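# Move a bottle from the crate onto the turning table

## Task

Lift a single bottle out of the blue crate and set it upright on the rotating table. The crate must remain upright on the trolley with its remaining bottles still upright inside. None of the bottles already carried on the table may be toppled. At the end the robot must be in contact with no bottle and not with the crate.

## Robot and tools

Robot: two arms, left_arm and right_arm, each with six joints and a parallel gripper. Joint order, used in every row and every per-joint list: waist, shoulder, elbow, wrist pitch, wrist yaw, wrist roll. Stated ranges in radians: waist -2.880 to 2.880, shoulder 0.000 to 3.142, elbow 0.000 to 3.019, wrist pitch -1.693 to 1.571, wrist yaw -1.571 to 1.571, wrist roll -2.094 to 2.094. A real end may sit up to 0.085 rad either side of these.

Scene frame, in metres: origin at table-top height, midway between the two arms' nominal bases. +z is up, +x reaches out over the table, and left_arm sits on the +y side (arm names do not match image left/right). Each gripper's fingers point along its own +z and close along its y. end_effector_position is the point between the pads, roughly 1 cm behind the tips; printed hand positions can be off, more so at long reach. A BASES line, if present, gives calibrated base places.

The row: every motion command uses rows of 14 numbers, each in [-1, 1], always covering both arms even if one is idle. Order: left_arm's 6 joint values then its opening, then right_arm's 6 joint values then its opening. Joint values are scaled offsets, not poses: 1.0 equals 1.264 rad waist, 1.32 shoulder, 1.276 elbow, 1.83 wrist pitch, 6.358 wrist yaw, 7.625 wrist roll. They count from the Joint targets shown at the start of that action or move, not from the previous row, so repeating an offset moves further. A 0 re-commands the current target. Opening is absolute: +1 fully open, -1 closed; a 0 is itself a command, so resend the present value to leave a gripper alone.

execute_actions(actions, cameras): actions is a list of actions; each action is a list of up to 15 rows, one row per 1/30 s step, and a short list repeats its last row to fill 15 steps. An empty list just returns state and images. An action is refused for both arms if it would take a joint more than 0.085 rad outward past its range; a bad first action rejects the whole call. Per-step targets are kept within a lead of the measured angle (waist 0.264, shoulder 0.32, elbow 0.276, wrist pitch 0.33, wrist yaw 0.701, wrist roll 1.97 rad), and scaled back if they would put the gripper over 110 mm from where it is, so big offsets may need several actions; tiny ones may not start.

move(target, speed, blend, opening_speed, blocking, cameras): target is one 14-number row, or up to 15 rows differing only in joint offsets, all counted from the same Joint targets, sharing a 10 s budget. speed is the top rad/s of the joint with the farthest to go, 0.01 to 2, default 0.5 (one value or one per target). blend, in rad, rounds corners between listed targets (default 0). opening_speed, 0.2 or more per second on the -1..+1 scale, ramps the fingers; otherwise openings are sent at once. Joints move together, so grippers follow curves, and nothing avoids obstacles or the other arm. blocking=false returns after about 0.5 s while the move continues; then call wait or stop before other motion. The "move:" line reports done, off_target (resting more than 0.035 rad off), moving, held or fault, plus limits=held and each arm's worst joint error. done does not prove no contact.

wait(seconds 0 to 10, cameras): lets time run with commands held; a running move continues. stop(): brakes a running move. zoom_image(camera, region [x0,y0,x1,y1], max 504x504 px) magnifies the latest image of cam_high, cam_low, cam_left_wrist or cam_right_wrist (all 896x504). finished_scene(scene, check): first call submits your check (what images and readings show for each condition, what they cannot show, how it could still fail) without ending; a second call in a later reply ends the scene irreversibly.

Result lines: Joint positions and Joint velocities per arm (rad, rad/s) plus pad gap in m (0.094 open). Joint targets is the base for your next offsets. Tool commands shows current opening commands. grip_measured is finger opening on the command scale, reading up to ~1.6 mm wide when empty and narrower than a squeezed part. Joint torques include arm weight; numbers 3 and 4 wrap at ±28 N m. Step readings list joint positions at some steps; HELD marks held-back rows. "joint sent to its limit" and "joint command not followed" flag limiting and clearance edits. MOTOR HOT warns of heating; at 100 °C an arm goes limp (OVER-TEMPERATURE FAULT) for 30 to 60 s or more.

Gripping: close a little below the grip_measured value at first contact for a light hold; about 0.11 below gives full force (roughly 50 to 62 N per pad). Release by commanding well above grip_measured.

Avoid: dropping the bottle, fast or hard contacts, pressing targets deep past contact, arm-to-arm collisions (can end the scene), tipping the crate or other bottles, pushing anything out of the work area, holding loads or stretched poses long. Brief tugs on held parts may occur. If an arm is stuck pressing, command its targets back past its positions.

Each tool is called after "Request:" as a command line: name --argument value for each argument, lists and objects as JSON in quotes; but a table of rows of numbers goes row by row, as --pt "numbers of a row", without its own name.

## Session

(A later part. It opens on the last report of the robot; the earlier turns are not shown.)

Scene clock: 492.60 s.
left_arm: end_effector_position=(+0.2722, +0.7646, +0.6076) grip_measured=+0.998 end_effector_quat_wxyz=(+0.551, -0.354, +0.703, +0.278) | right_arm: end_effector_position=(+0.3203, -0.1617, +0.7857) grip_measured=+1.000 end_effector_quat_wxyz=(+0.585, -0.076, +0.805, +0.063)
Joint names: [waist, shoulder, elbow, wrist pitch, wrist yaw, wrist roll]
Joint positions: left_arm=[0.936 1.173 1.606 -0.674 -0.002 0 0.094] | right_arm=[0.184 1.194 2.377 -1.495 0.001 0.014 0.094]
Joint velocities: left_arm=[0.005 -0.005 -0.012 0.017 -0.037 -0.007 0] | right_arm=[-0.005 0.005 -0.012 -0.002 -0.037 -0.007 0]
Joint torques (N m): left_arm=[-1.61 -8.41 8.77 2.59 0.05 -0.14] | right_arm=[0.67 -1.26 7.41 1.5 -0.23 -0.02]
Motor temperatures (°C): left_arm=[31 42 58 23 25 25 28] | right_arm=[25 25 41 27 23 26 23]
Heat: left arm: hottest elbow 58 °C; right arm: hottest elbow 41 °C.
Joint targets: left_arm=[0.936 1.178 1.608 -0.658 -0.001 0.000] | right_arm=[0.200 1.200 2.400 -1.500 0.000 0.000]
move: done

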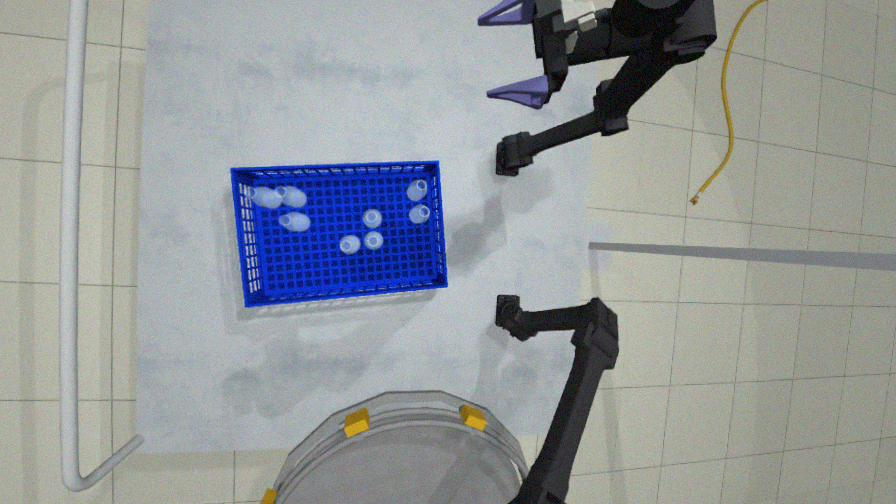

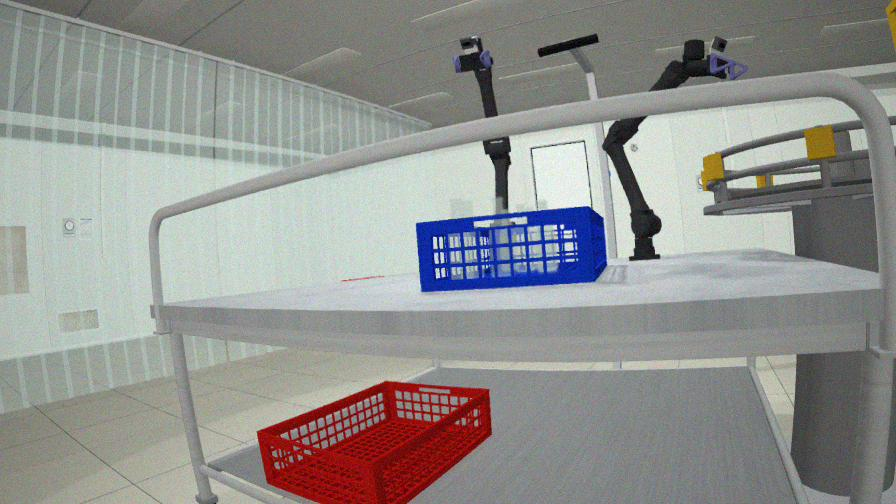

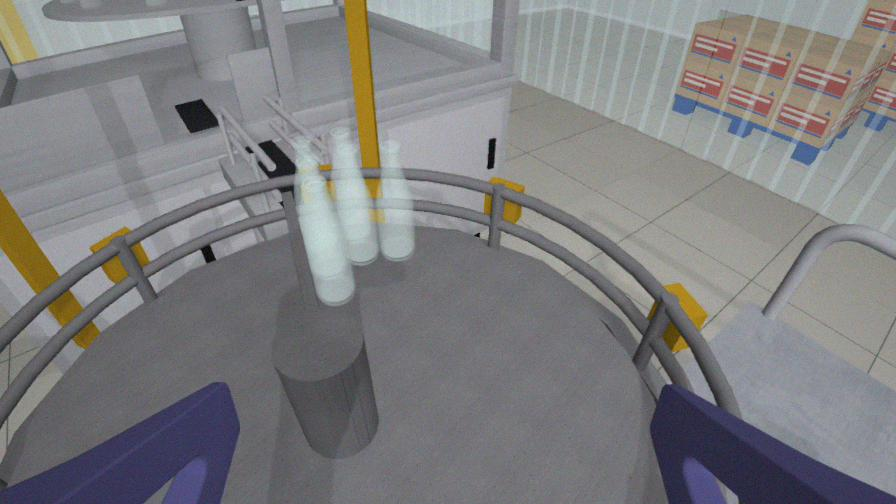

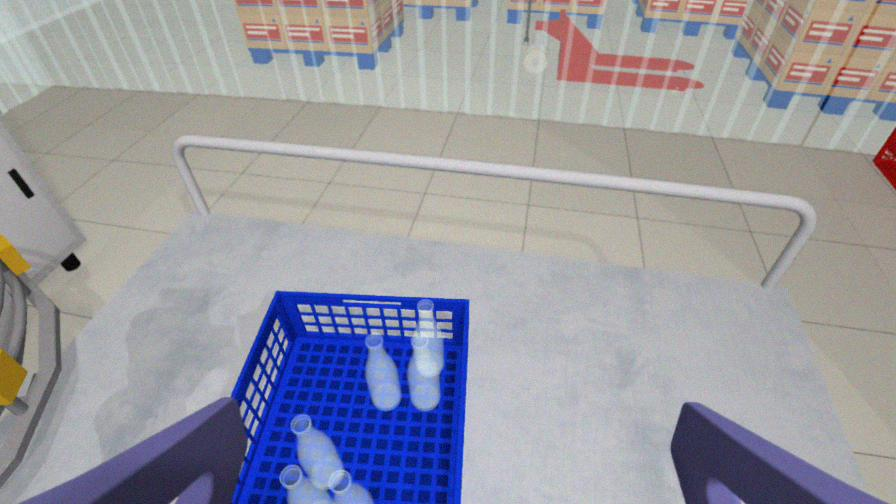

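Request:
wait --seconds 1

Request:
zoom_image --camera "cam_left_wrist" --region '[240, 110, 480, 320]'

Request:
zoom_image --camera "cam_high" --region '[220, 150, 460, 320]'

Scene clock: 506.80 s.
left_arm: end_effector_position=(+0.2723, +0.7646, +0.6077) grip_measured=+0.998 end_effector_quat_wxyz=(+0.551, -0.354, +0.702, +0.279) | right_arm: end_effector_position=(+0.3203, -0.1617, +0.7857) grip_measured=+1.000 end_effector_quat_wxyz=(+0.585, -0.076, +0.805, +0.063)
Joint names: [waist, shoulder, elbow, wrist pitch, wrist yaw, wrist roll]
Joint positions: left_arm=[0.936 1.173 1.606 -0.674 -0.002 0 0.094] | right_arm=[0.184 1.194 2.377 -1.495 0.001 0.014 0.094]
Joint velocities: left_arm=[-0.015 0.005 0.002 -0.002 -0.007 -0.066 0] | right_arm=[-0.005 -0.005 -0.017 -0.027 -0.007 -0.051 0]
Joint torques (N m): left_arm=[-1.85 -7.71 8.54 2.65 0.07 -0.11] | right_arm=[0.67 -1.2 7.42 1.48 -0.24 -0.02]
Motor temperatures (°C): left_arm=[31 39 56 23 25 25 28] | right_arm=[25 25 41 27 23 26 23]
Heat: left arm: hottest elbow 56 °C; right arm: hottest elbow 41 °C.
Joint targets: left_arm=[0.936 1.178 1.608 -0.658 -0.001 0.000] | right_arm=[0.200 1.200 2.400 -1.500 0.000 0.000]
Tool commands: left_gripper/opening=+1.0 right_gripper/opening=+1.0
wait: 1.00 s; at rest from the start

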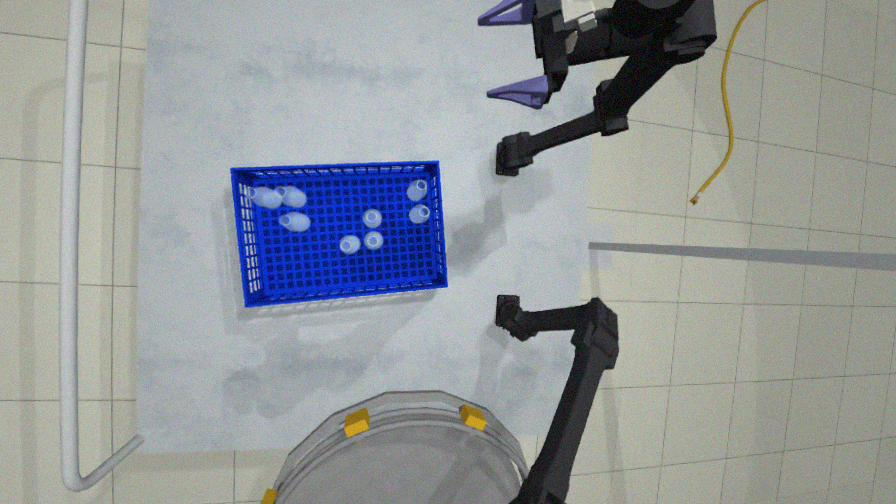

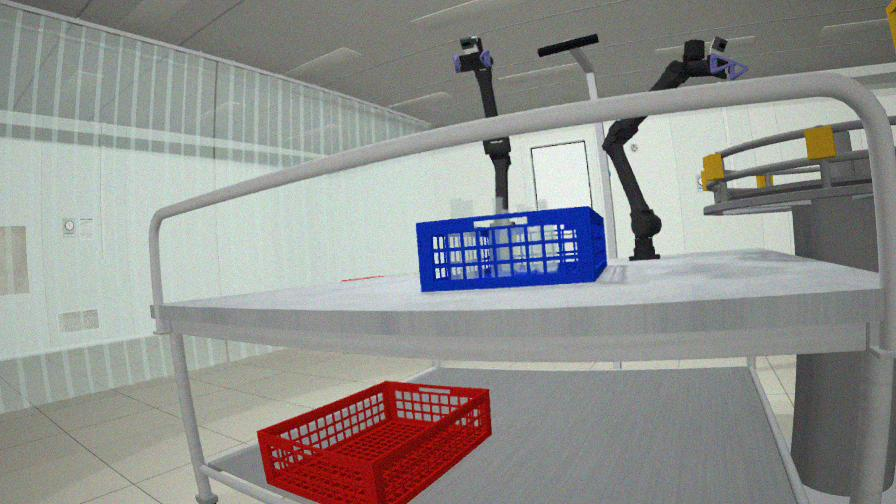

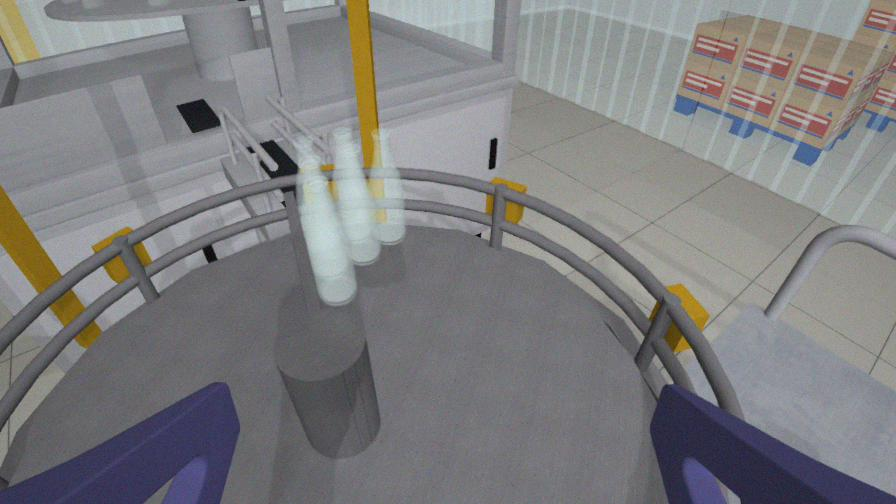

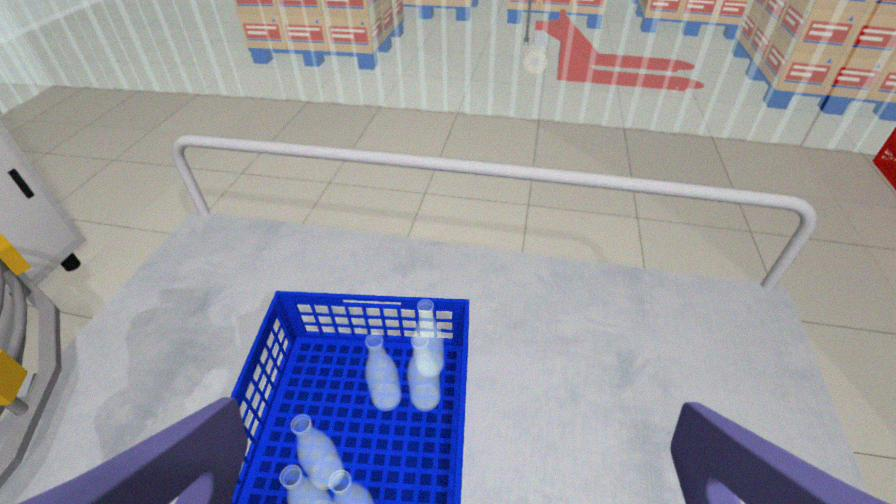

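Scaled by 2.100 from the camera's 896x504 image, which has a finer 1280x720 frame.

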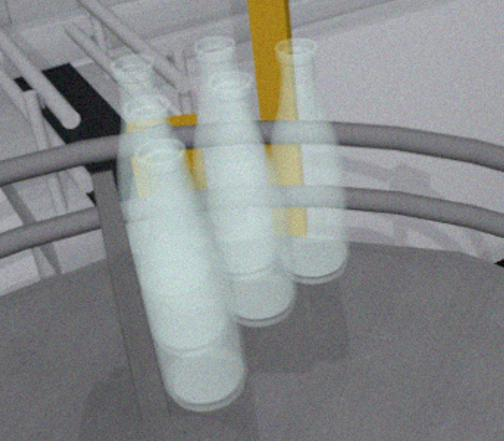

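Scaled by 2.100 from the camera's 896x504 image, which has a finer 1280x720 frame.

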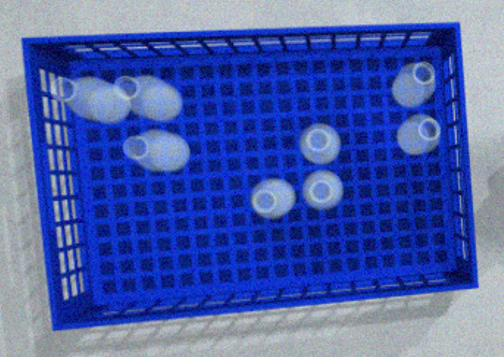

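Request:
finished_scene --scene 2 --check "Latest pictures, taken about 14 s after the previous look: six bottles on the turning disc, all upright, the moved one has settled in the queue by the rail and none fell when it joined (mouths and bases line up for each, no lying body in view). The crate is unchanged, level on the trolley, with the same 8 upright bottles in cam_high and the right wrist view. The left gripper is open at z 0.61 over the near part of the disc, far from the queue and at least 0.15 m above bottle tops; the right arm is folded away, so nothing is touched. The pictures cannot show very small leans, but the queue has been stable across two looks while the disc kept turning."

The scene is finished: the task was done.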